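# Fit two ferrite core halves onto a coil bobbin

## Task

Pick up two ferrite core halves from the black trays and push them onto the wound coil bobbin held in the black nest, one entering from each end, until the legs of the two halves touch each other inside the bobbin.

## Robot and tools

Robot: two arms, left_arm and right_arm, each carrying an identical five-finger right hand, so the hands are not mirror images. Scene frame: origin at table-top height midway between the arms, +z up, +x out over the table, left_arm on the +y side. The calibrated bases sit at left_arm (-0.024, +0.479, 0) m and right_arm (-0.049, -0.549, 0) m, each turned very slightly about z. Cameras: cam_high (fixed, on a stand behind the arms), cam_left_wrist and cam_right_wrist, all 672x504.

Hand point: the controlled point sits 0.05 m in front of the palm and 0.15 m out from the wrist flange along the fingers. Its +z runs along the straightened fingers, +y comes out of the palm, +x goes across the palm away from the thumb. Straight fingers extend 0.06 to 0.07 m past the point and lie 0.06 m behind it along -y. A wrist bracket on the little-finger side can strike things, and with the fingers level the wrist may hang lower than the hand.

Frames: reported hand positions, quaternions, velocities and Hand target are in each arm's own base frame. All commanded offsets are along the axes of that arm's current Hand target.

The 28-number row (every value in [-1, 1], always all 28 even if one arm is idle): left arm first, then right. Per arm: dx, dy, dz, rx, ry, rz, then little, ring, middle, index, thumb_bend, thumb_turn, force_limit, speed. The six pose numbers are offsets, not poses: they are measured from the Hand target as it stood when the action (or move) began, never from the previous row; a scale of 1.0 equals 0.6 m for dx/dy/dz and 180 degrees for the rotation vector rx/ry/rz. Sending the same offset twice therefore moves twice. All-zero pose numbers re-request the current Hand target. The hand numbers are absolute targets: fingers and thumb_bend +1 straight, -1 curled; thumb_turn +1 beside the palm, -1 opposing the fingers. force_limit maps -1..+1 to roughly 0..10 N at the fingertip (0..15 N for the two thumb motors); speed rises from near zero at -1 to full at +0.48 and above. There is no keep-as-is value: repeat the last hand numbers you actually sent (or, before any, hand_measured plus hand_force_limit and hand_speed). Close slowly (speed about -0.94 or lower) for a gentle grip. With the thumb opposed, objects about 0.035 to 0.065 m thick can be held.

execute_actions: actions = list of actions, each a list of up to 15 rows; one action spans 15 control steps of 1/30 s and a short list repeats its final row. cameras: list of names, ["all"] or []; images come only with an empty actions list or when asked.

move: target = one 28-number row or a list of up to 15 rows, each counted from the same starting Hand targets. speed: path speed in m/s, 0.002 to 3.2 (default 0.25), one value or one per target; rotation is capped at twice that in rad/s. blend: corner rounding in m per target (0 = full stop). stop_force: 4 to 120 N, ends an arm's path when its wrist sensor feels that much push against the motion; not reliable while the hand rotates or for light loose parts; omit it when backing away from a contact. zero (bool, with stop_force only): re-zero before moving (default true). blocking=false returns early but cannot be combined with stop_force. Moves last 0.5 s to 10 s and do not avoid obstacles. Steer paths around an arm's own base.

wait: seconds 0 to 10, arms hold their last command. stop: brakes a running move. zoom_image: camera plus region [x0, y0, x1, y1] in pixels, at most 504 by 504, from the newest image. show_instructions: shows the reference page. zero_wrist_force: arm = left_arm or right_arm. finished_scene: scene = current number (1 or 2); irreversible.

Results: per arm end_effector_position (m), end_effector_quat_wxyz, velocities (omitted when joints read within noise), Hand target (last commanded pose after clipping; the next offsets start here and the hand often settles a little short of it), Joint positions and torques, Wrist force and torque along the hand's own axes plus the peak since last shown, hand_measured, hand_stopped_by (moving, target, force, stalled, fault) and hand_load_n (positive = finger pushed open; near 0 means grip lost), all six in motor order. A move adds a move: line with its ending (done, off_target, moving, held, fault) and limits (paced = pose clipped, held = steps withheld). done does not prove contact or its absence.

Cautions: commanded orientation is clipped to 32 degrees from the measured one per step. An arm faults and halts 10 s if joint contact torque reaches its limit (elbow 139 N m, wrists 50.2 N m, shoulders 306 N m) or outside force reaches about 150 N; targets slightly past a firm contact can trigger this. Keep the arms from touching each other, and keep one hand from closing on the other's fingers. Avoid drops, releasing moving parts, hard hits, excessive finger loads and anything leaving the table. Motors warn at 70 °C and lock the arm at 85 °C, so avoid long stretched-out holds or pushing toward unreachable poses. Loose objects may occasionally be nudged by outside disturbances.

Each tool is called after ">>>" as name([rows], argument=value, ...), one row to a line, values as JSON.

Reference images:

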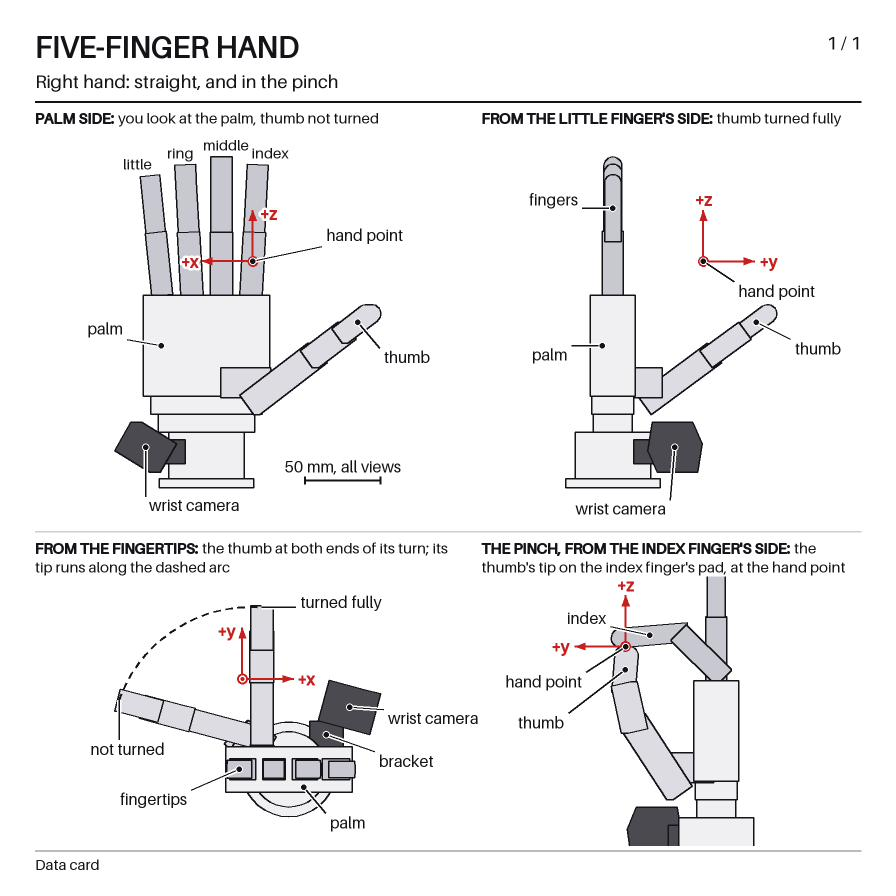

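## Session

>>> execute_actions(actions=[])

Scene clock: 0.00 s.
left_arm: end_effector_position=(+0.4415, -0.2217, +0.1799) hand_measured=(+1.000, +1.000, +1.000, +1.000, +1.000, +1.000) hand_load_n=(-0.5, +0.0, +0.0, +0.0, +0.0, +0.0) hand_stopped_by=(target, target, target, target, target, target) hand_force_limit=0.00 hand_speed=-0.80 end_effector_quat_wxyz=(+0.549, -0.147, +0.816, +0.107) | right_arm: end_effector_position=(+0.4479, -0.1763, +0.2553) hand_measured=(+1.000, +1.000, +1.000, +1.000, +1.000, +1.000) hand_load_n=(+0.0, +0.0, +0.0, +0.0, +0.0, +0.0) hand_stopped_by=(target, target, target, target, target, target) hand_force_limit=0.00 hand_speed=-0.80 end_effector_quat_wxyz=(-0.273, +0.365, -0.570, +0.683)
Joint positions: left_arm=[-1.449 -1.078 2.276 0.919 0.453 -3.722] | right_arm=[-1.078 -2.294 2.695 -0.494 1.115 -3.29]
Joint velocities: within noise
Joint torques (N m): no reading
Motor temperatures (°C): left_arm=[39 33 31 34 39 44] | right_arm=[39 32 32 34 38 38]
Wrist force (N): no reading
Wrist torque (N m): no reading
Wrist force, peak (N): no reading
Hand target: left_arm +0.4415, -0.2217, +0.1799; +0.549, -0.147, +0.816, +0.107 | right_arm +0.4479, -0.1763, +0.2553; -0.273, +0.365, -0.570, +0.683

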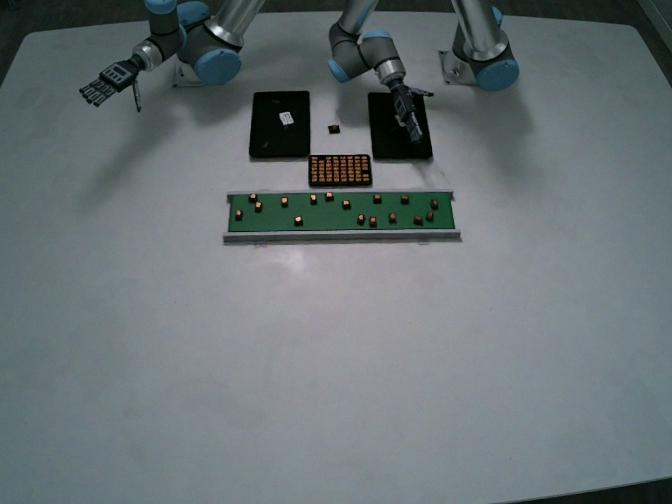

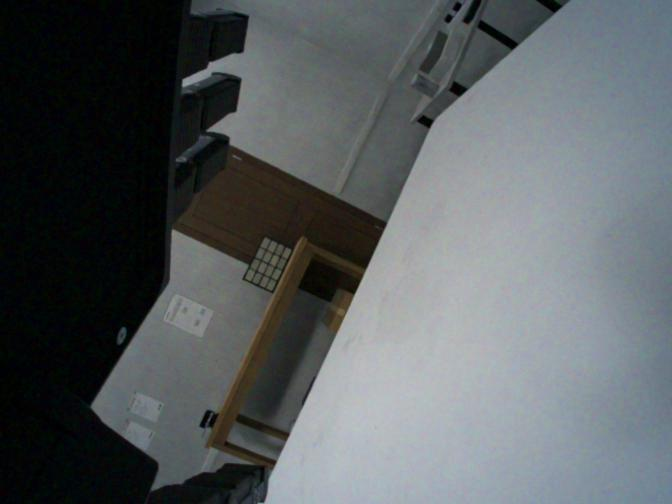

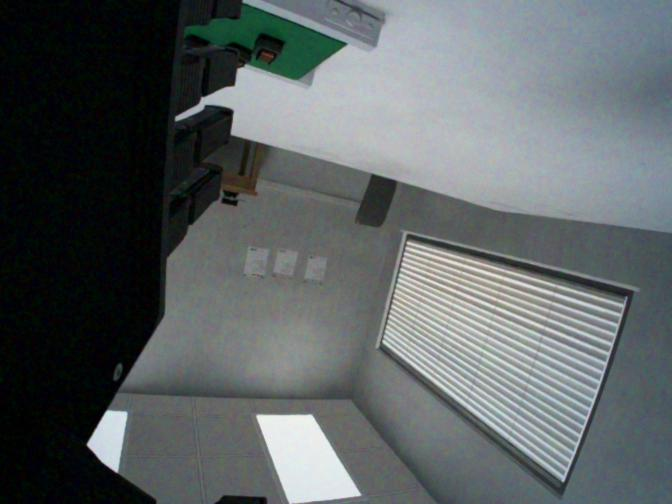

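>>> zoom_image(camera="cam_high", region=[240, 70, 450, 200])

Scaled by 2.400 from the camera's 672x504 image, which has a finer 960x720 frame.

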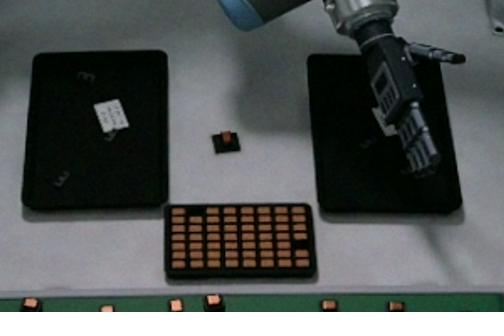

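>>> move(target=[-0.159,0.563,0.013,0,0,0,1,1,1,1,1,1,0.0,0.4,0,0,0,0,0,0,1,1,1,0.3,0.29,-0.45,0.1,0.3], speed=0.35)

>>> move(target=[0,0,0,0,0,0,1,1,1,1,1,1,0.0,0.4,-0.5882,-0.1093,-0.6722,-0.1417,-0.2063,0.023,1,1,1,0.3,0.29,-0.45,0.1,0.3], speed=0.3, cameras=["all"])

Scene clock: 36.27 s.
left_arm: end_effector_position=(+0.4129, -0.0528, +0.2196) hand_measured=(+1.000, +1.000, +1.000, +1.000, +1.000, +1.000) hand_load_n=(+0.0, +0.0, +0.0, +0.0, +0.0, +0.0) hand_stopped_by=(target, target, target, target, target, target) hand_force_limit=0.00 hand_speed=0.40 end_effector_quat_wxyz=(+0.549, -0.148, +0.816, +0.108) | right_arm: end_effector_position=(+0.4479, -0.1763, +0.2553) hand_measured=(+1.000, +1.000, +1.000, +0.300, +0.290, -0.450) hand_load_n=(+0.0, +0.0, +0.0, +0.0, +0.0, +0.0) hand_stopped_by=(target, target, target, target, target, target) hand_force_limit=0.10 hand_speed=0.30 end_effector_quat_wxyz=(-0.273, +0.365, -0.570, +0.683)
Joint positions: left_arm=[-1.481 -1.303 2.597 0.885 0.473 -3.791] | right_arm=[-1.078 -2.294 2.695 -0.494 1.115 -3.29]
Joint torques (N m): left_arm=[9.62 -22.13 -15.23 -0.39 -3.56 3.55] | right_arm=[-0.62 15.74 -40.46 -2.23 -0.31 0.33]
Wrist force (N): left_arm=[-0.5 -0.7 0.2] | right_arm=[0.3 -0.2 0.1]
Wrist torque (N m): left_arm=[-0.15 0.10 -0.14] | right_arm=[-0.03 -0.03 0.02]
Wrist force, peak (N): left_arm=[-2.9 9.3 2.4] | right_arm=[-0.1 -0.1 0.5]
Hand target: left_arm +0.4130, -0.0529, +0.2195; +0.549, -0.148, +0.816, +0.108 (not the last commanded pose) | right_arm +0.4479, -0.1763, +0.2553; -0.273, +0.365, -0.570, +0.683
Off the commanded pose: left_arm 0.176 m, 0 deg | right_arm 0.000 m, 0 deg.
move: held (left_arm; a check stopped the path); limits=held
pose unreachable (left arm): on one or more control steps of this call, first in action 0 (counted from 0), this arm could not follow its commanded pose, so it was not sent that pose on those steps. It may still have moved: this result reports where it is.
cause: moving toward the commanded pose would bring two parts of the arm too close to each other (joints 3 (elbow) to 6 (wrist 3) lie between them).

Scene clock: 39.10 s.
left_arm: end_effector_position=(+0.4130, -0.0529, +0.2195) hand_measured=(+1.000, +1.000, +1.000, +1.000, +1.000, +1.000) hand_load_n=(+0.0, +0.0, +0.0, -0.5, +0.0, +0.0) hand_stopped_by=(target, target, target, target, target, target) hand_force_limit=0.00 hand_speed=0.40 end_effector_quat_wxyz=(+0.549, -0.148, +0.816, +0.108) | right_arm: end_effector_position=(+0.3296, +0.3492, +0.2196) hand_measured=(+1.000, +1.000, +1.000, +0.300, +0.290, -0.450) hand_load_n=(+0.0, +0.0, +0.0, +0.0, +0.0, +0.0) hand_stopped_by=(target, target, target, target, target, target) hand_force_limit=0.10 hand_speed=0.30 end_effector_quat_wxyz=(-0.377, +0.592, -0.601, +0.382)
Joint positions: left_arm=[-1.481 -1.302 2.597 0.884 0.473 -3.79] | right_arm=[0.697 -1.798 2.327 0.023 2.203 -2.792]
Joint torques (N m): left_arm=[10.06 -24.95 -16.26 0.22 -3.4 3.46] | right_arm=[13.41 -8.24 -47.45 4.27 3.01 2.16]
Wrist force (N): left_arm=[-0.5 -0.5 0.4] | right_arm=[-0.5 -0.5 0.8]
Wrist torque (N m): left_arm=[-0.13 0.09 -0.14] | right_arm=[-0.19 0.03 -0.15]
Wrist force, peak (N): left_arm=[-0.9 -0.6 0.2] | right_arm=[-1.3 -0.5 0.9]
Hand target: left_arm +0.4130, -0.0529, +0.2195; +0.549, -0.148, +0.816, +0.108 | right_arm +0.3296, +0.3493, +0.2196; -0.377, +0.592, -0.601, +0.382
Off the commanded pose: left_arm 0.000 m, 0 deg | right_arm 0.000 m, 0 deg.
move: done

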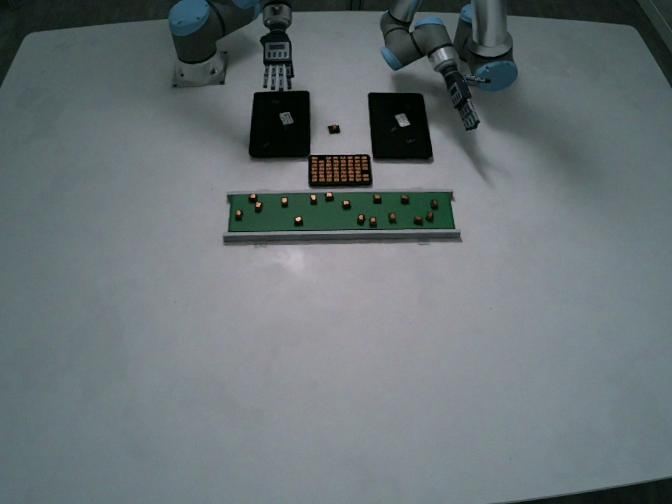

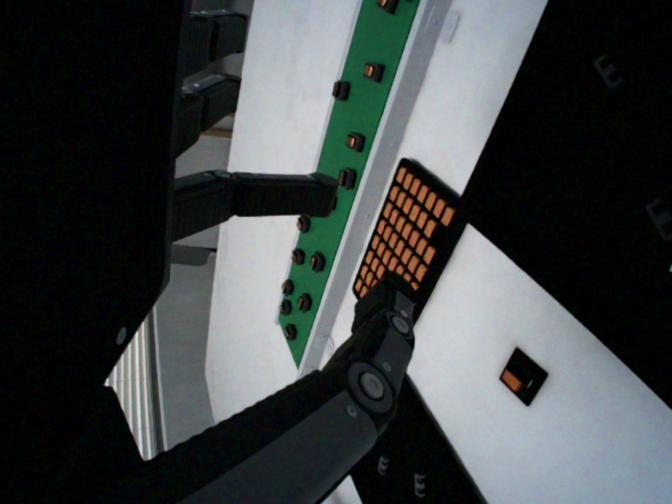

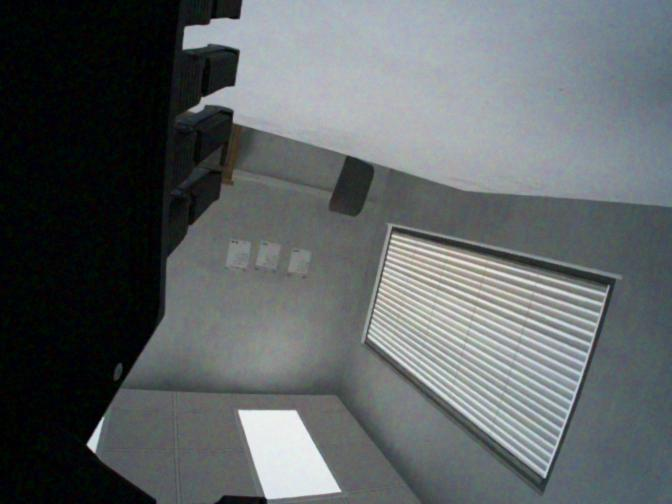

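>>> zoom_image(camera="cam_left_wrist", region=[480, 330, 580, 430])

>>> zoom_image(camera="cam_left_wrist", region=[570, 30, 672, 280])

>>> zoom_image(camera="cam_left_wrist", region=[340, 430, 460, 504])

Scaled by 5.040 from the camera's 672x504 image, which has a finer 960x720 frame.

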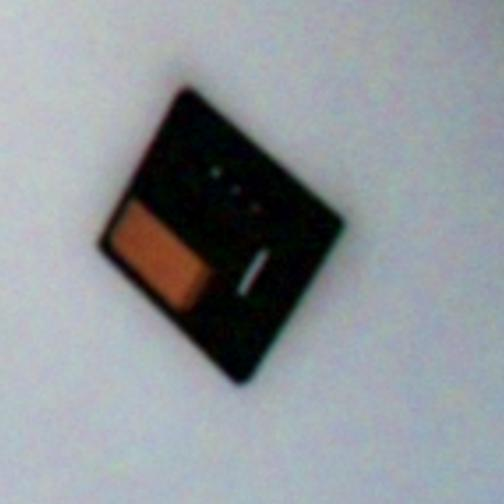

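Scaled by 2.016 from the camera's 672x504 image, which has a finer 960x720 frame.

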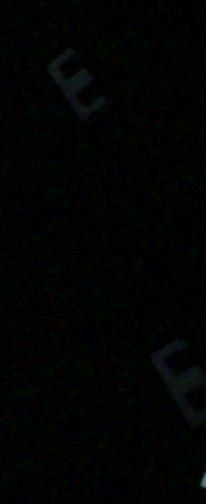

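Scaled by 4.200 from the camera's 672x504 image, which has a finer 960x720 frame.

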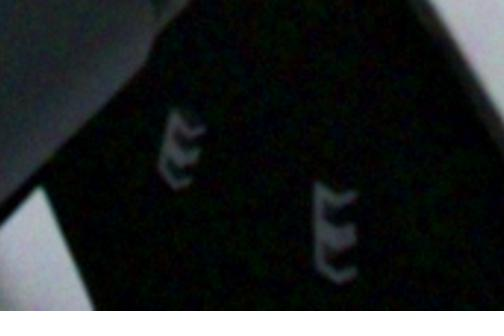

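>>> zoom_image(camera="cam_high", region=[245, 80, 345, 170])

>>> zoom_image(camera="cam_high", region=[340, 80, 440, 170])

Scaled by 5.040 from the camera's 672x504 image, which has a finer 960x720 frame.

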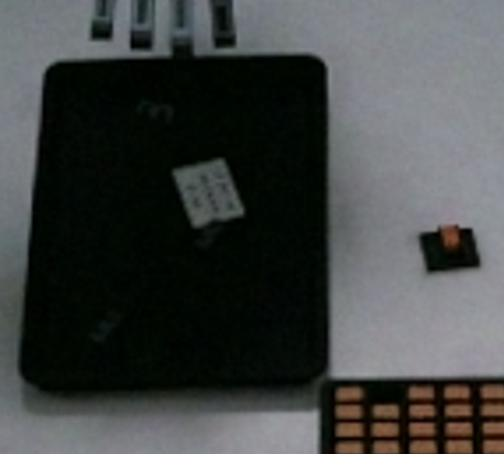

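Scaled by 5.040 from the camera's 672x504 image, which has a finer 960x720 frame.

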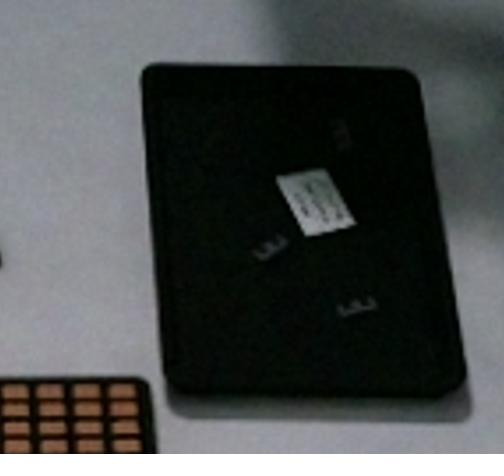

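>>> zoom_image(camera="cam_high", region=[255, 90, 305, 155])

>>> zoom_image(camera="cam_high", region=[380, 95, 430, 150])

Scaled by 7.754 from the camera's 672x504 image, which has a finer 960x720 frame.

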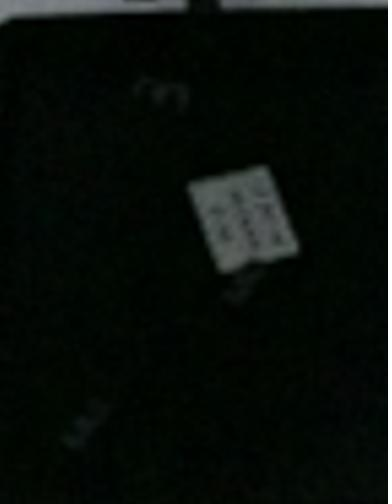

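Scaled by 9.164 from the camera's 672x504 image, which has a finer 960x720 frame.

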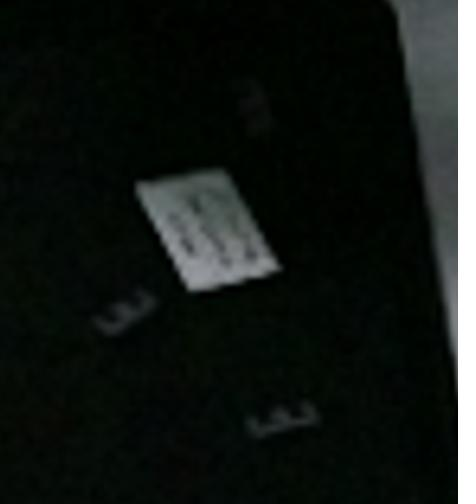

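>>> move(target=[0,0,0,0,0,0,1,1,1,1,1,1,0.0,0.4,0.0815,0.0083,0.061,0,0.151,0.0704,1,1,1,0.3,0.29,-0.45,0.1,0.3], speed=0.25, cameras=["cam_left_wrist"])

Scene clock: 121.57 s.
left_arm: end_effector_position=(+0.4130, -0.0529, +0.2195) hand_measured=(+1.000, +1.000, +1.000, +1.000, +1.000, +1.000) hand_load_n=(+0.0, +0.0, +0.0, +0.0, +0.0, +0.0) hand_stopped_by=(target, target, target, target, target, target) hand_force_limit=0.00 hand_speed=0.40 end_effector_quat_wxyz=(+0.549, -0.148, +0.816, +0.108) | right_arm: end_effector_position=(+0.3600, +0.2999, +0.1996) hand_measured=(+1.000, +1.000, +1.000, +0.300, +0.290, -0.450) hand_load_n=(+0.0, +0.0, +0.0, +0.0, +0.0, +0.0) hand_stopped_by=(target, target, target, target, target, target) hand_force_limit=0.10 hand_speed=0.30 end_effector_quat_wxyz=(+0.265, -0.417, +0.733, -0.467)
Joint positions: left_arm=[-1.481 -1.302 2.597 0.884 0.473 -3.79] | right_arm=[0.748 -1.508 2.196 0.34 2.625 -2.177]
Joint torques (N m): left_arm=[9.22 -26.8 -15.68 0.13 -2.99 2.88] | right_arm=[12.98 -26.06 -42.52 6.79 3.58 1.88]
Wrist force (N): left_arm=[-0.5 -0.4 0.1] | right_arm=[0.0 -0.6 0.7]
Wrist torque (N m): left_arm=[-0.09 0.09 -0.13] | right_arm=[-0.19 -0.06 -0.13]
Wrist force, peak (N): left_arm=[-1.0 -0.4 0.6] | right_arm=[-0.4 -0.9 1.2]
Hand target: left_arm +0.4130, -0.0529, +0.2195; +0.549, -0.148, +0.816, +0.108 | right_arm +0.3600, +0.2999, +0.1996; +0.265, -0.417, +0.734, -0.467
Off the commanded pose: left_arm 0.000 m, 0 deg | right_arm 0.000 m, 0 deg.
move: done
Images, in order (width x height): cam_left_wrist 672x504.

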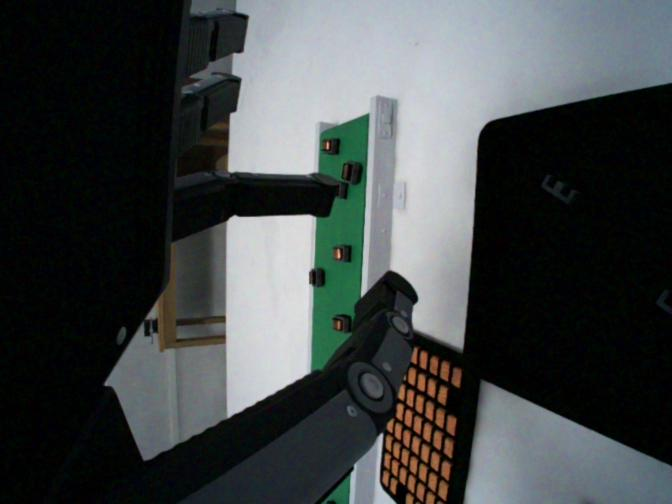

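>>> zoom_image(camera="cam_left_wrist", region=[520, 160, 600, 220])

>>> zoom_image(camera="cam_left_wrist", region=[612, 270, 672, 330])

Scaled by 6.300 from the camera's 672x504 image, which has a finer 960x720 frame.

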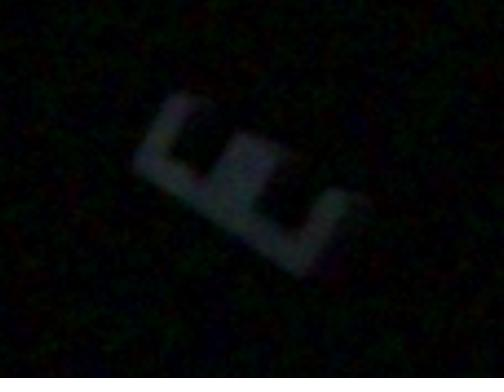

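Scaled by 8.400 from the camera's 672x504 image, which has a finer 960x720 frame.

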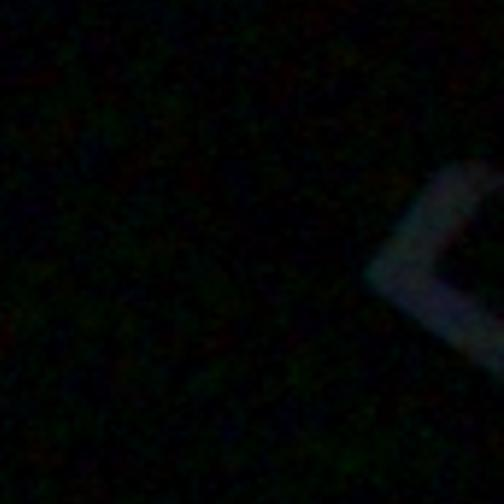

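>>> move(target=[0,0,0,0,0,0,1,1,1,1,1,1,0.0,0.4,0.0122,0.1792,0.2055,0,0.0176,0.0082,1,1,1,0.3,0.29,-0.45,0.1,0.3], speed=0.15, cameras=["cam_left_wrist","cam_high"])

>>> zoom_image(camera="cam_left_wrist", region=[370, 190, 530, 320])

Scene clock: 138.77 s.
left_arm: end_effector_position=(+0.4130, -0.0529, +0.2195) hand_measured=(+1.000, +1.000, +1.000, +1.000, +1.000, +1.000) hand_load_n=(+0.0, +0.0, +0.0, +0.0, +0.0, +0.0) hand_stopped_by=(target, target, target, target, target, target) hand_force_limit=0.00 hand_speed=0.40 end_effector_quat_wxyz=(+0.549, -0.148, +0.816, +0.108) | right_arm: end_effector_position=(+0.4131, +0.2598, +0.0500) hand_measured=(+1.000, +1.000, +1.000, +0.300, +0.290, -0.450) hand_load_n=(+0.0, +0.0, +0.0, +0.0, +0.0, +0.0) hand_stopped_by=(target, target, target, target, target, target) hand_force_limit=0.10 hand_speed=0.30 end_effector_quat_wxyz=(+0.251, -0.394, +0.746, -0.475)
Joint positions: left_arm=[-1.481 -1.302 2.597 0.884 0.473 -3.79] | right_arm=[0.594 -1.303 2.299 -0.094 2.571 -2.325]
Joint torques (N m): left_arm=[9.14 -25.09 -15.3 -0.09 -3.53 2.92] | right_arm=[-11.77 -39.07 -8.42 -0.96 -1.76 -1.33]
Wrist force (N): left_arm=[-0.6 -0.2 0.2] | right_arm=[-0.1 -0.6 0.7]
Wrist torque (N m): left_arm=[-0.07 0.11 -0.13] | right_arm=[-0.18 -0.05 0.07]
Wrist force, peak (N): left_arm=[-0.9 -0.3 0.2] | right_arm=[0.3 -0.8 1.3]
Hand target: left_arm +0.4130, -0.0529, +0.2195; +0.549, -0.148, +0.816, +0.108 | right_arm +0.4131, +0.2598, +0.0499; +0.251, -0.394, +0.746, -0.475
Off the commanded pose: left_arm 0.000 m, 0 deg | right_arm 0.000 m, 0 deg.
move: done
Images, in order (width x height): cam_high 672x504, cam_left_wrist 672x504.

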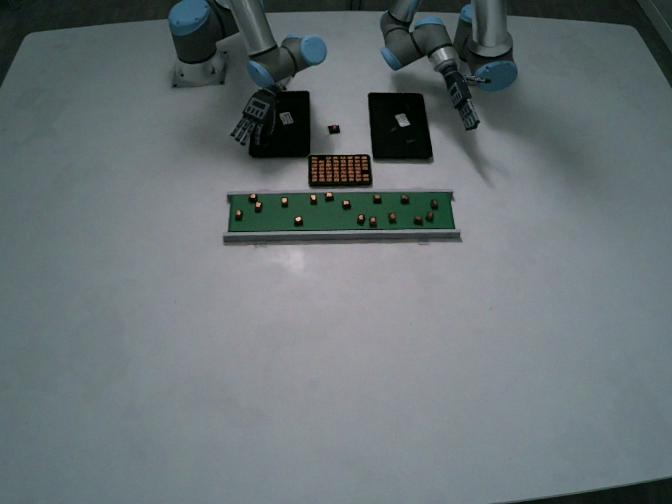

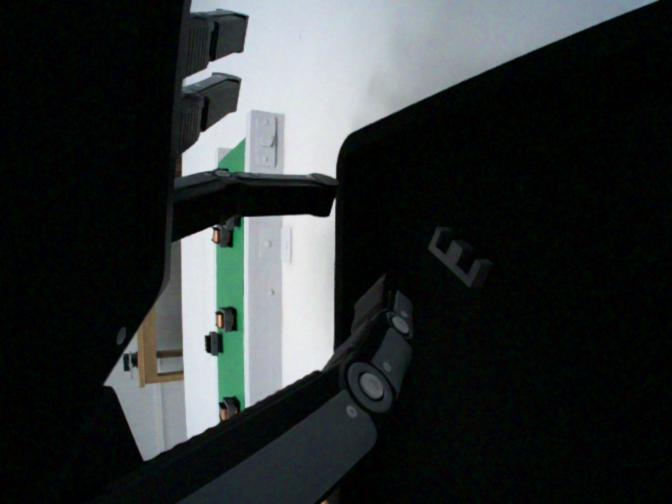

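Scaled by 3.150 from the camera's 672x504 image, which has a finer 960x720 frame.

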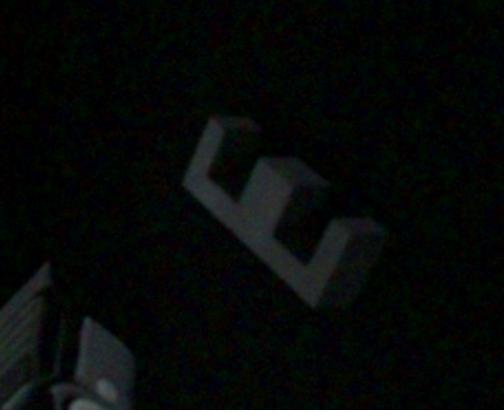

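>>> move(target=[0,0,0,0,0,0,1,1,1,1,1,1,0.0,0.4,-0.0005,0.0527,0.0152,0,-0.0055,-0.0026,1,1,1,0.3,0.29,-0.45,0.1,0.3], speed=0.04, stop_force=4, cameras=["cam_left_wrist"])

>>> zoom_image(camera="cam_left_wrist", region=[300, 190, 460, 320])

Scene clock: 146.20 s.
left_arm: end_effector_position=(+0.4130, -0.0529, +0.2195) hand_measured=(+1.000, +1.000, +1.000, +1.000, +1.000, +1.000) hand_load_n=(+0.0, +0.0, +0.0, +0.0, +0.0, +0.0) hand_stopped_by=(target, target, target, target, target, target) hand_force_limit=0.00 hand_speed=0.40 end_effector_quat_wxyz=(+0.549, -0.148, +0.816, +0.108) | right_arm: end_effector_position=(+0.4090, +0.2629, +0.0174) hand_measured=(+1.000, +1.000, +1.000, +0.300, +0.290, -0.450) hand_load_n=(+0.0, +0.0, +0.0, +0.0, +0.0, +0.0) hand_stopped_by=(target, target, target, target, target, target) hand_force_limit=0.10 hand_speed=0.30 end_effector_quat_wxyz=(+0.255, -0.401, +0.742, -0.472)
Joint positions: left_arm=[-1.481 -1.302 2.597 0.884 0.473 -3.79] | right_arm=[0.601 -1.25 2.319 -0.182 2.564 -2.342]
Joint torques (N m): left_arm=[8.85 -23.96 -15.69 0.08 -3.37 3] | right_arm=[12.39 -37.03 -4.95 -1.23 -1.72 -1.46]
Wrist force (N): left_arm=[-0.5 -0.3 0.0] | right_arm=[-0.1 -0.2 1.1]
Wrist torque (N m): left_arm=[-0.07 0.10 -0.13] | right_arm=[-0.15 -0.05 0.10]
Wrist force, peak (N): left_arm=[-0.4 -0.8 0.5] | right_arm=[0.0 -0.5 1.2]
Hand target: left_arm +0.4130, -0.0529, +0.2195; +0.549, -0.148, +0.816, +0.108 | right_arm +0.4090, +0.2629, +0.0174; +0.255, -0.401, +0.742, -0.472
Off the commanded pose: left_arm 0.000 m, 0 deg | right_arm 0.000 m, 0 deg.
move: done
Images, in order (width x height): cam_left_wrist 672x504.

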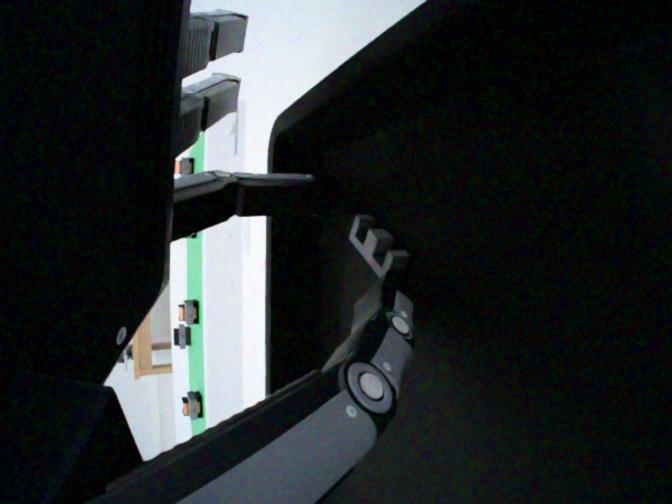

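Scaled by 3.150 from the camera's 672x504 image, which has a finer 960x720 frame.

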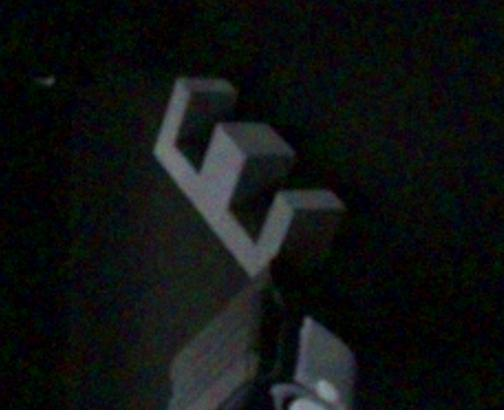

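>>> move(target=[0,0,0,0,0,0,1,1,1,1,1,1,0.0,0.4,0,0.0060,0.0028,0,0,0,1,1,1,0.3,0.29,-0.45,0.1,0.3], speed=0.008, stop_force=4)

Scene clock: 152.43 s.
left_arm: end_effector_position=(+0.4130, -0.0529, +0.2195) hand_measured=(+1.000, +1.000, +1.000, +1.000, +1.000, +1.000) hand_load_n=(+0.0, +0.0, +0.0, +0.0, +0.0, +0.0) hand_stopped_by=(target, target, target, target, target, target) hand_force_limit=0.00 hand_speed=0.40 end_effector_quat_wxyz=(+0.549, -0.148, +0.816, +0.108) | right_arm: end_effector_position=(+0.4090, +0.2629, +0.0152) hand_measured=(+1.000, +1.000, +1.000, +0.300, +0.290, -0.450) hand_load_n=(+0.0, +0.0, +0.0, +0.0, -1.0, +0.5) hand_stopped_by=(target, target, target, target, target, target) hand_force_limit=0.10 hand_speed=0.30 end_effector_quat_wxyz=(+0.255, -0.401, +0.742, -0.472)
Joint positions: left_arm=[-1.481 -1.302 2.597 0.884 0.473 -3.79] | right_arm=[0.601 -1.245 2.32 -0.187 2.564 -2.342]
Joint torques (N m): left_arm=[9.57 -24.5 -14.6 0.06 -3.43 2.6] | right_arm=[7.04 -54.31 -25.9 6.08 -1.47 -0.22]
Wrist force (N): left_arm=[-0.6 -0.1 0.4] | right_arm=[-0.4 -3.6 -2.0]
Wrist torque (N m): left_arm=[-0.07 0.10 -0.13] | right_arm=[-0.26 -0.05 0.10]
Wrist force, peak (N): left_arm=[-1.0 -0.4 0.2] | right_arm=[0.0 -5.6 -4.6]
Hand target: left_arm +0.4130, -0.0529, +0.2195; +0.549, -0.148, +0.816, +0.108 | right_arm +0.4090, +0.2629, +0.0152; +0.255, -0.401, +0.742, -0.472 (not the last commanded pose)
Off the commanded pose: left_arm 0.000 m, 0 deg | right_arm 0.002 m, 0 deg.
move: contact (right_arm)

>>> move(target=[0,0,0,0,0,0,1,1,1,1,1,1,0.0,0.4,0,-0.0014,-0.0006,0,0,0,1,1,1,0.3,0.29,-0.45,0.1,0.3], speed=0.03)

>>> move(target=[0,0,0,0,0,0,1,1,1,1,1,1,0.0,0.4,0,0,0,0,0,0,1,1,1,-0.4,0.29,-0.45,0.1,-0.92])

>>> move(target=[0,0,0,0,0,0,1,1,1,1,1,1,0.0,0.4,0,0,0,0,0,0,1,1,1,-0.5,0.29,-0.45,0.7,-0.92], cameras=["cam_left_wrist"])

>>> zoom_image(camera="cam_left_wrist", region=[300, 190, 460, 320])

Scene clock: 156.70 s.
left_arm: end_effector_position=(+0.4130, -0.0529, +0.2195) hand_measured=(+1.000, +1.000, +1.000, +1.000, +1.000, +1.000) hand_load_n=(+0.0, +0.0, +0.0, +0.0, +0.0, -0.5) hand_stopped_by=(target, target, target, target, target, target) hand_force_limit=0.00 hand_speed=0.40 end_effector_quat_wxyz=(+0.549, -0.148, +0.816, +0.108) | right_arm: end_effector_position=(+0.4091, +0.2629, +0.0161) hand_measured=(+1.000, +1.000, +1.000, +0.300, +0.290, -0.450) hand_load_n=(+0.0, +0.0, +0.0, +0.0, +0.0, +0.0) hand_stopped_by=(target, target, target, target, target, target) hand_force_limit=0.10 hand_speed=0.30 end_effector_quat_wxyz=(+0.255, -0.401, +0.742, -0.472)
Joint positions: left_arm=[-1.481 -1.302 2.597 0.884 0.473 -3.79] | right_arm=[0.601 -1.247 2.32 -0.186 2.564 -2.342]
Joint torques (N m): left_arm=[8.69 -24.48 -15.58 0.06 -3.38 2.53] | right_arm=[-5.09 -56.76 -30.82 6.39 -1.61 -1.71]
Wrist force (N): left_arm=[-0.6 0.1 -0.2] | right_arm=[-0.4 -0.3 1.0]
Wrist torque (N m): left_arm=[0.00 0.13 -0.12] | right_arm=[-0.15 -0.01 0.08]
Wrist force, peak (N): left_arm=[-1.0 -0.2 0.2] | right_arm=[-0.3 -3.8 -2.4]
Hand target: left_arm +0.4130, -0.0529, +0.2195; +0.549, -0.148, +0.816, +0.108 | right_arm +0.4091, +0.2629, +0.0161; +0.255, -0.401, +0.742, -0.472
Off the commanded pose: left_arm 0.000 m, 0 deg | right_arm 0.000 m, 0 deg.
move: done

Scene clock: 158.17 s.
left_arm: end_effector_position=(+0.4130, -0.0529, +0.2195) hand_measured=(+1.000, +1.000, +1.000, +1.000, +1.000, +1.000) hand_load_n=(+0.0, +0.0, +0.0, +0.0, +0.0, +0.0) hand_stopped_by=(target, target, target, target, target, target) hand_force_limit=0.00 hand_speed=0.40 end_effector_quat_wxyz=(+0.549, -0.148, +0.816, +0.108) | right_arm: end_effector_position=(+0.4091, +0.2629, +0.0161) hand_measured=(+1.000, +1.000, +1.000, +0.032, +0.290, -0.450) hand_load_n=(+0.0, +0.0, +0.0, +5.5, +2.5, +0.0) hand_stopped_by=(target, target, target, force, target, target) hand_force_limit=0.10 hand_speed=-0.92 end_effector_quat_wxyz=(+0.255, -0.401, +0.742, -0.472)
Joint positions: left_arm=[-1.481 -1.302 2.597 0.884 0.473 -3.79] | right_arm=[0.601 -1.247 2.32 -0.185 2.564 -2.342]
Joint torques (N m): left_arm=[8.65 -23.85 -14.53 0.1 -3.39 2.98] | right_arm=[-6.49 -54.3 -29.72 6.11 -1.54 -1.55]
Wrist force (N): left_arm=[-0.5 -0.7 0.0] | right_arm=[-0.1 -2.2 0.7]
Wrist torque (N m): left_arm=[-0.13 0.09 -0.13] | right_arm=[-0.17 -0.03 0.09]
Wrist force, peak (N): left_arm=[-1.0 -0.1 -0.3] | right_arm=[0.4 -2.7 0.9]
Hand target: left_arm +0.4130, -0.0529, +0.2195; +0.549, -0.148, +0.816, +0.108 | right_arm +0.4091, +0.2629, +0.0161; +0.255, -0.401, +0.742, -0.472
Off the commanded pose: left_arm 0.000 m, 0 deg | right_arm 0.000 m, 0 deg.
move: done

Scene clock: 158.67 s.
left_arm: end_effector_position=(+0.4130, -0.0529, +0.2195) hand_measured=(+1.000, +1.000, +1.000, +1.000, +1.000, +1.000) hand_load_n=(+0.0, +0.0, +0.5, +0.0, -0.5, +0.0) hand_stopped_by=(target, target, target, target, target, target) hand_force_limit=0.00 hand_speed=0.40 end_effector_quat_wxyz=(+0.549, -0.148, +0.816, +0.108) | right_arm: end_effector_position=(+0.4091, +0.2629, +0.0161) hand_measured=(+1.000, +1.000, +1.000, +0.022, +0.292, -0.450) hand_load_n=(-0.5, +0.0, +0.0, +10.0, +3.5, +0.0) hand_stopped_by=(target, target, target, force, target, target) hand_force_limit=0.70 hand_speed=-0.92 end_effector_quat_wxyz=(+0.255, -0.401, +0.742, -0.472)
Joint positions: left_arm=[-1.481 -1.302 2.597 0.884 0.473 -3.79] | right_arm=[0.601 -1.247 2.32 -0.185 2.564 -2.342]
Joint torques (N m): left_arm=[7.17 -21.99 -15.93 0 -3.14 2.73] | right_arm=[-5.78 -53.77 -28.23 6 -1.49 -1.5]
Wrist force (N): left_arm=[-0.6 -0.3 0.1] | right_arm=[0.3 -4.8 0.1]
Wrist torque (N m): left_arm=[-0.08 0.12 -0.14] | right_arm=[-0.19 -0.05 0.10]
Wrist force, peak (N): left_arm=[-0.9 -0.3 0.2] | right_arm=[0.4 -5.0 0.8]
Hand target: left_arm +0.4130, -0.0529, +0.2195; +0.549, -0.148, +0.816, +0.108 | right_arm +0.4091, +0.2629, +0.0161; +0.255, -0.401, +0.742, -0.472
Off the commanded pose: left_arm 0.000 m, 0 deg | right_arm 0.000 m, 0 deg.
move: done
Images, in order (width x height): cam_left_wrist 672x504.

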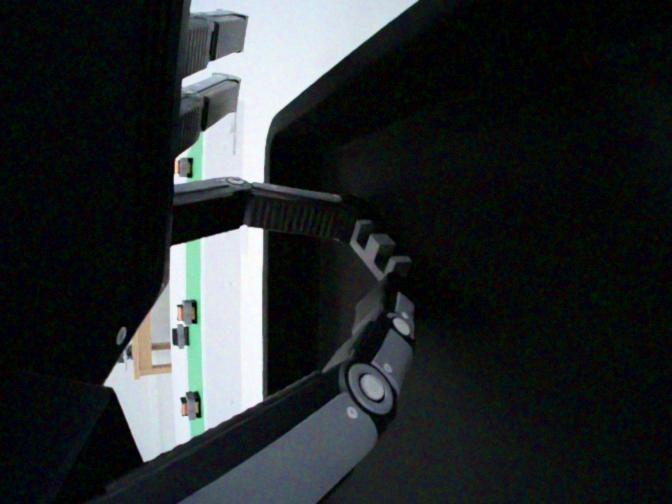

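Scaled by 3.150 from the camera's 672x504 image, which has a finer 960x720 frame.

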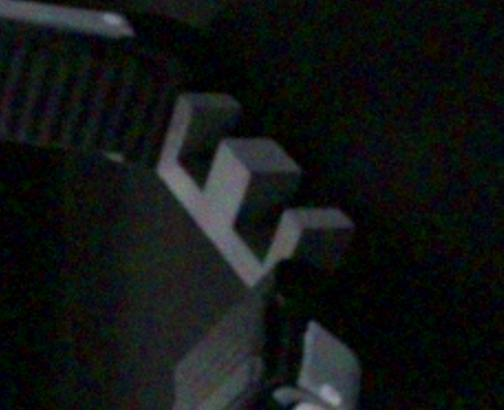

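>>> move([
  [0,0,0,0,0,0,1,1,1,1,1,1,0.0,0.4,0,-0.0907,-0.0423,0,0,0,1,1,1,-0.5,0.29,-0.45,0.7,-0.92],
  [0,0,0,0,0,0,1,1,1,1,1,1,0.0,0.4,-0.2955,0.035,-0.3122,0,-0.1898,-0.0885,1,1,1,-0.5,0.29,-0.45,0.7,-0.92],
], speed=[0.08,0.2], blend=[0.01,0], cameras=["cam_high","cam_left_wrist"])

>>> zoom_image(camera="cam_left_wrist", region=[470, 110, 630, 260])

Scene clock: 171.90 s.
left_arm: end_effector_position=(+0.4130, -0.0529, +0.2195) hand_measured=(+1.000, +1.000, +1.000, +1.000, +1.000, +1.000) hand_load_n=(+0.0, +0.0, +0.0, +0.0, +0.0, +0.0) hand_stopped_by=(target, target, target, target, target, target) hand_force_limit=0.00 hand_speed=0.40 end_effector_quat_wxyz=(+0.549, -0.148, +0.816, +0.108) | right_arm: end_effector_position=(+0.3567, +0.5088, +0.0764) hand_measured=(+1.000, +1.000, +1.000, +0.022, +0.292, -0.450) hand_load_n=(+0.0, +0.0, -0.5, +8.0, +6.0, +0.0) hand_stopped_by=(target, target, target, force, target, target) hand_force_limit=0.70 hand_speed=-0.92 end_effector_quat_wxyz=(-0.394, +0.619, -0.573, +0.365)
Joint positions: left_arm=[-1.481 -1.302 2.597 0.884 0.473 -3.79] | right_arm=[0.901 -1.331 2.191 -0.258 2.297 -2.713]
Joint torques (N m): left_arm=[9.47 -23.34 -15.26 0.24 -3.47 2.67] | right_arm=[13.43 -38.78 -39.56 -2.51 -2.38 -1.88]
Wrist force (N): left_arm=[-0.4 -0.1 0.0] | right_arm=[-0.3 -0.5 0.9]
Wrist torque (N m): left_arm=[-0.05 0.08 -0.11] | right_arm=[-0.20 -0.02 0.06]
Wrist force, peak (N): left_arm=[-1.0 -0.5 -0.1] | right_arm=[0.3 -4.9 0.4]
Hand target: left_arm +0.4130, -0.0529, +0.2195; +0.549, -0.148, +0.816, +0.108 | right_arm +0.3567, +0.5090, +0.0764; -0.394, +0.619, -0.573, +0.364
Off the commanded pose: left_arm 0.000 m, 0 deg | right_arm 0.000 m, 0 deg.
move: done
Images, in order (width x height): cam_high 672x504, cam_left_wrist 672x504.

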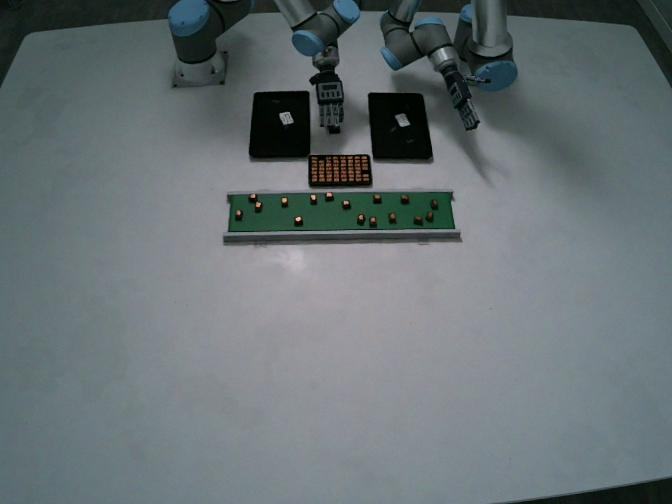

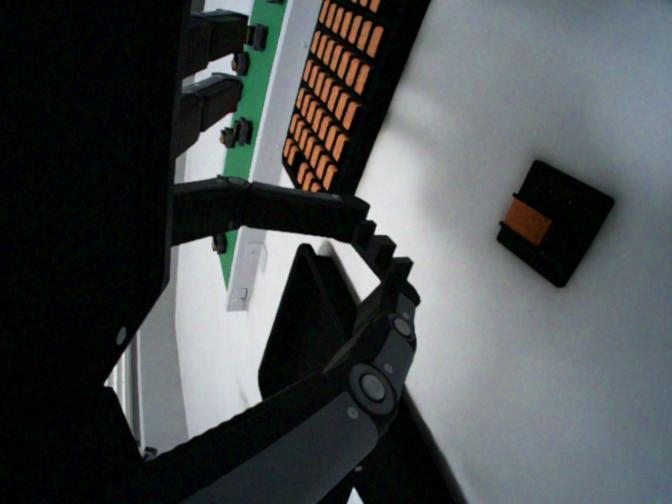

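Scaled by 3.150 from the camera's 672x504 image, which has a finer 960x720 frame.

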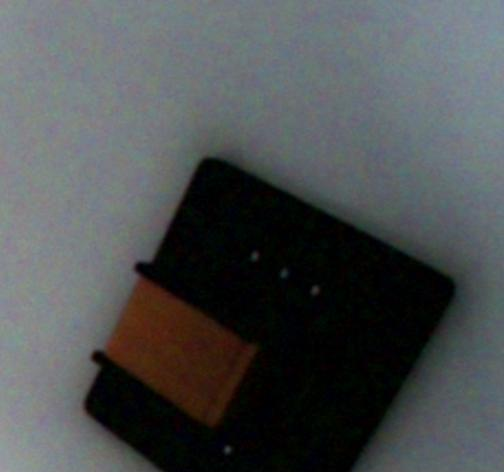

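>>> move([
  [0,0,0,0,0,0,1,1,1,1,1,1,0.0,0.4,-0.0175,0.0069,-0.0148,0,-0.0151,-0.007,1,1,1,-0.5,0.29,-0.45,0.7,-0.92],
  [0,0,0,0,0,0,1,1,1,1,1,1,0.0,0.4,-0.0175,0.092,0.0248,0,-0.0151,-0.007,1,1,1,-0.5,0.29,-0.45,0.7,-0.92],
], speed=0.06, stop_force=5, cameras=["cam_left_wrist"])

>>> zoom_image(camera="cam_left_wrist", region=[340, 90, 520, 270])

Scene clock: 192.20 s.
left_arm: end_effector_position=(+0.4130, -0.0529, +0.2195) hand_measured=(+1.000, +1.000, +1.000, +1.000, +1.000, +1.000) hand_load_n=(+0.0, +0.0, +0.0, +0.0, +0.0, +0.0) hand_stopped_by=(target, target, target, target, target, target) hand_force_limit=0.00 hand_speed=0.40 end_effector_quat_wxyz=(+0.549, -0.148, +0.816, +0.108) | right_arm: end_effector_position=(+0.3460, +0.5188, +0.0201) hand_measured=(+1.000, +1.000, +1.000, +0.022, +0.292, -0.450) hand_load_n=(+0.0, +0.0, +0.0, +8.0, +6.0, +0.0) hand_stopped_by=(target, target, target, force, target, target) hand_force_limit=0.70 hand_speed=-0.92 end_effector_quat_wxyz=(-0.404, +0.634, -0.556, +0.354)
Joint positions: left_arm=[-1.481 -1.302 2.597 0.884 0.473 -3.79] | right_arm=[0.913 -1.249 2.228 -0.397 2.263 -2.743]
Joint torques (N m): left_arm=[9.94 -24.09 -15.26 0.33 -3.41 2.27] | right_arm=[12.44 -42.46 -10.08 -2.76 2.2 -1.4]
Wrist force (N): left_arm=[-0.6 -0.3 0.1] | right_arm=[0.2 -0.3 0.8]
Wrist torque (N m): left_arm=[-0.09 0.11 -0.13] | right_arm=[-0.14 -0.10 0.10]
Wrist force, peak (N): left_arm=[-1.0 -0.2 0.2] | right_arm=[-0.1 0.0 1.4]
Hand target: left_arm +0.4130, -0.0529, +0.2195; +0.549, -0.148, +0.816, +0.108 | right_arm +0.3460, +0.5188, +0.0201; -0.404, +0.634, -0.556, +0.354
Off the commanded pose: left_arm 0.000 m, 0 deg | right_arm 0.000 m, 0 deg.
move: done
Images, in order (width x height): cam_left_wrist 672x504.

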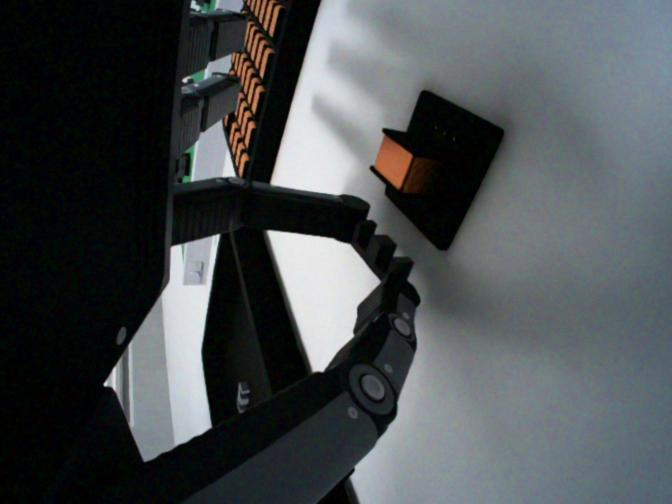

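Scaled by 2.800 from the camera's 672x504 image, which has a finer 960x720 frame.

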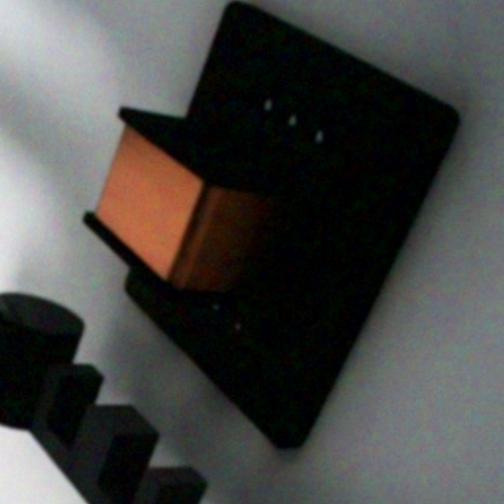

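>>> move(target=[0,0,0,0,0,0,1,1,1,1,1,1,0.0,0.4,0.0225,-0.0001,0.0003,0,-0.0035,-0.0016,1,1,1,-0.5,0.29,-0.45,0.7,-0.92], speed=0.02, stop_force=4, cameras=["cam_left_wrist"])

>>> zoom_image(camera="cam_left_wrist", region=[340, 160, 460, 280])

Scene clock: 207.40 s.
left_arm: end_effector_position=(+0.4130, -0.0529, +0.2195) hand_measured=(+1.000, +1.000, +1.000, +1.000, +1.000, +1.000) hand_load_n=(+0.0, +0.0, +0.0, +0.0, +0.0, +0.0) hand_stopped_by=(target, target, target, target, target, target) hand_force_limit=0.00 hand_speed=0.40 end_effector_quat_wxyz=(+0.549, -0.148, +0.816, +0.108) | right_arm: end_effector_position=(+0.3480, +0.5054, +0.0201) hand_measured=(+1.000, +1.000, +1.000, +0.022, +0.292, -0.450) hand_load_n=(+0.0, +0.0, +0.0, +8.0, +6.0, +0.0) hand_stopped_by=(target, target, target, force, target, target) hand_force_limit=0.70 hand_speed=-0.92 end_effector_quat_wxyz=(-0.406, +0.637, -0.553, +0.351)
Joint positions: left_arm=[-1.481 -1.302 2.597 0.884 0.473 -3.79] | right_arm=[0.885 -1.271 2.26 -0.423 2.23 -2.771]
Joint torques (N m): left_arm=[9.8 -24.08 -14.6 0.08 -3.03 2.64] | right_arm=[-10.62 -58.77 -10.47 -2.71 -2.11 -1.59]
Wrist force (N): left_arm=[-0.9 -0.1 0.1] | right_arm=[0.1 -0.5 1.0]
Wrist torque (N m): left_arm=[-0.05 0.17 -0.15] | right_arm=[-0.19 -0.08 0.09]
Wrist force, peak (N): left_arm=[-0.9 -0.2 0.0] | right_arm=[0.0 -0.5 1.4]
Hand target: left_arm +0.4130, -0.0529, +0.2195; +0.549, -0.148, +0.816, +0.108 | right_arm +0.3480, +0.5054, +0.0201; -0.406, +0.637, -0.553, +0.351
Off the commanded pose: left_arm 0.000 m, 0 deg | right_arm 0.000 m, 0 deg.
move: done
Images, in order (width x height): cam_left_wrist 672x504.

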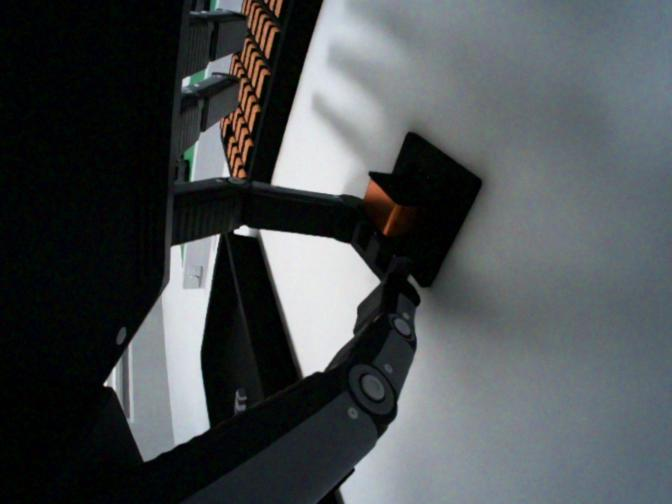

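Scaled by 4.200 from the camera's 672x504 image, which has a finer 960x720 frame.

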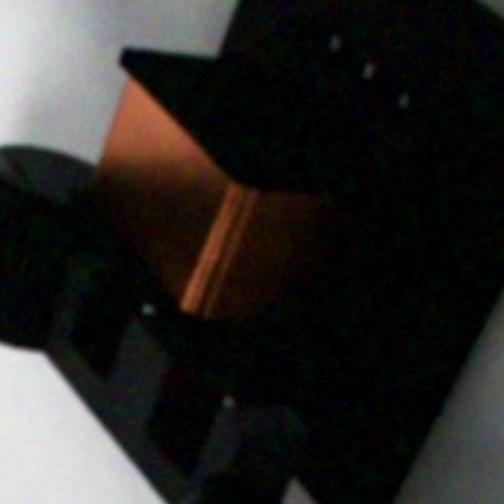

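>>> move([
  [0,0,0,0,0,0,1,1,1,1,1,1,0.0,0.4,0,-0.0002,0.00045,0,0,0,1,1,1,-0.5,0.29,-0.45,0.7,-0.92],
  [0,0,0,0,0,0,1,1,1,1,1,1,0.0,0.4,0.0145,0.0001,0.00055,0,0,0,1,1,1,-0.5,0.29,-0.45,0.7,-0.92],
], speed=0.01, stop_force=4, cameras=["cam_left_wrist"])

>>> zoom_image(camera="cam_left_wrist", region=[340, 180, 460, 300])

Scene clock: 217.23 s.
left_arm: end_effector_position=(+0.4130, -0.0529, +0.2195) hand_measured=(+1.000, +1.000, +1.000, +1.000, +1.000, +1.000) hand_load_n=(+0.0, +0.0, +0.0, +0.0, +0.0, +0.0) hand_stopped_by=(target, target, target, target, target, target) hand_force_limit=0.00 hand_speed=0.40 end_effector_quat_wxyz=(+0.549, -0.148, +0.816, +0.108) | right_arm: end_effector_position=(+0.3495, +0.4968, +0.0199) hand_measured=(+1.000, +1.000, +1.000, +0.022, +0.292, -0.450) hand_load_n=(+0.0, +0.0, +0.0, +8.0, +6.0, +0.0) hand_stopped_by=(target, target, target, force, target, target) hand_force_limit=0.70 hand_speed=-0.92 end_effector_quat_wxyz=(-0.406, +0.637, -0.553, +0.351)
Joint positions: left_arm=[-1.481 -1.302 2.597 0.884 0.473 -3.79] | right_arm=[0.87 -1.282 2.276 -0.435 2.217 -2.781]
Joint torques (N m): left_arm=[9.54 -26.19 -15.66 0.37 -2.97 2.26] | right_arm=[-12.07 -57.59 -9.74 -2.84 -2.31 -1.68]
Wrist force (N): left_arm=[-0.6 -0.2 0.0] | right_arm=[-0.3 -0.2 1.2]
Wrist torque (N m): left_arm=[-0.06 0.12 -0.13] | right_arm=[-0.18 -0.04 0.08]
Wrist force, peak (N): left_arm=[-1.0 -0.4 0.3] | right_arm=[-1.6 -1.1 1.1]
Hand target: left_arm +0.4130, -0.0529, +0.2195; +0.549, -0.148, +0.816, +0.108 | right_arm +0.3495, +0.4968, +0.0199; -0.406, +0.637, -0.553, +0.351
Off the commanded pose: left_arm 0.000 m, 0 deg | right_arm 0.000 m, 0 deg.
move: done
Images, in order (width x height): cam_left_wrist 672x504.

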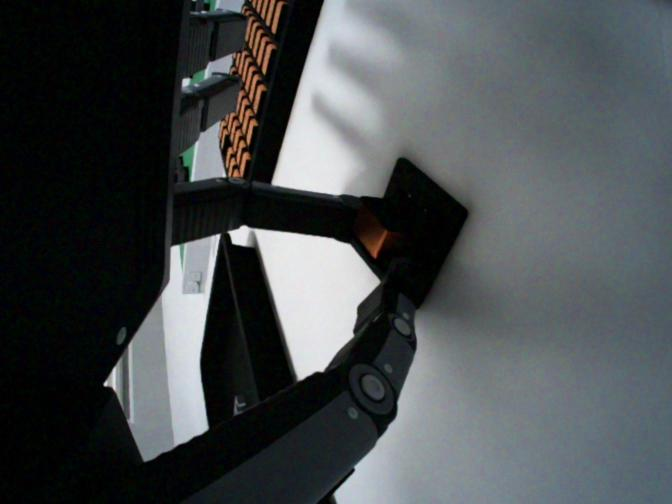

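Scaled by 4.200 from the camera's 672x504 image, which has a finer 960x720 frame.

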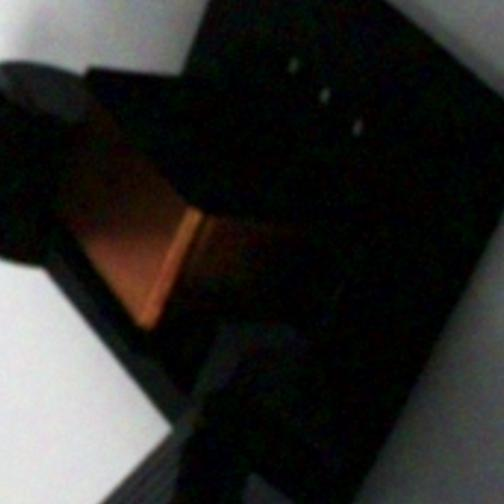

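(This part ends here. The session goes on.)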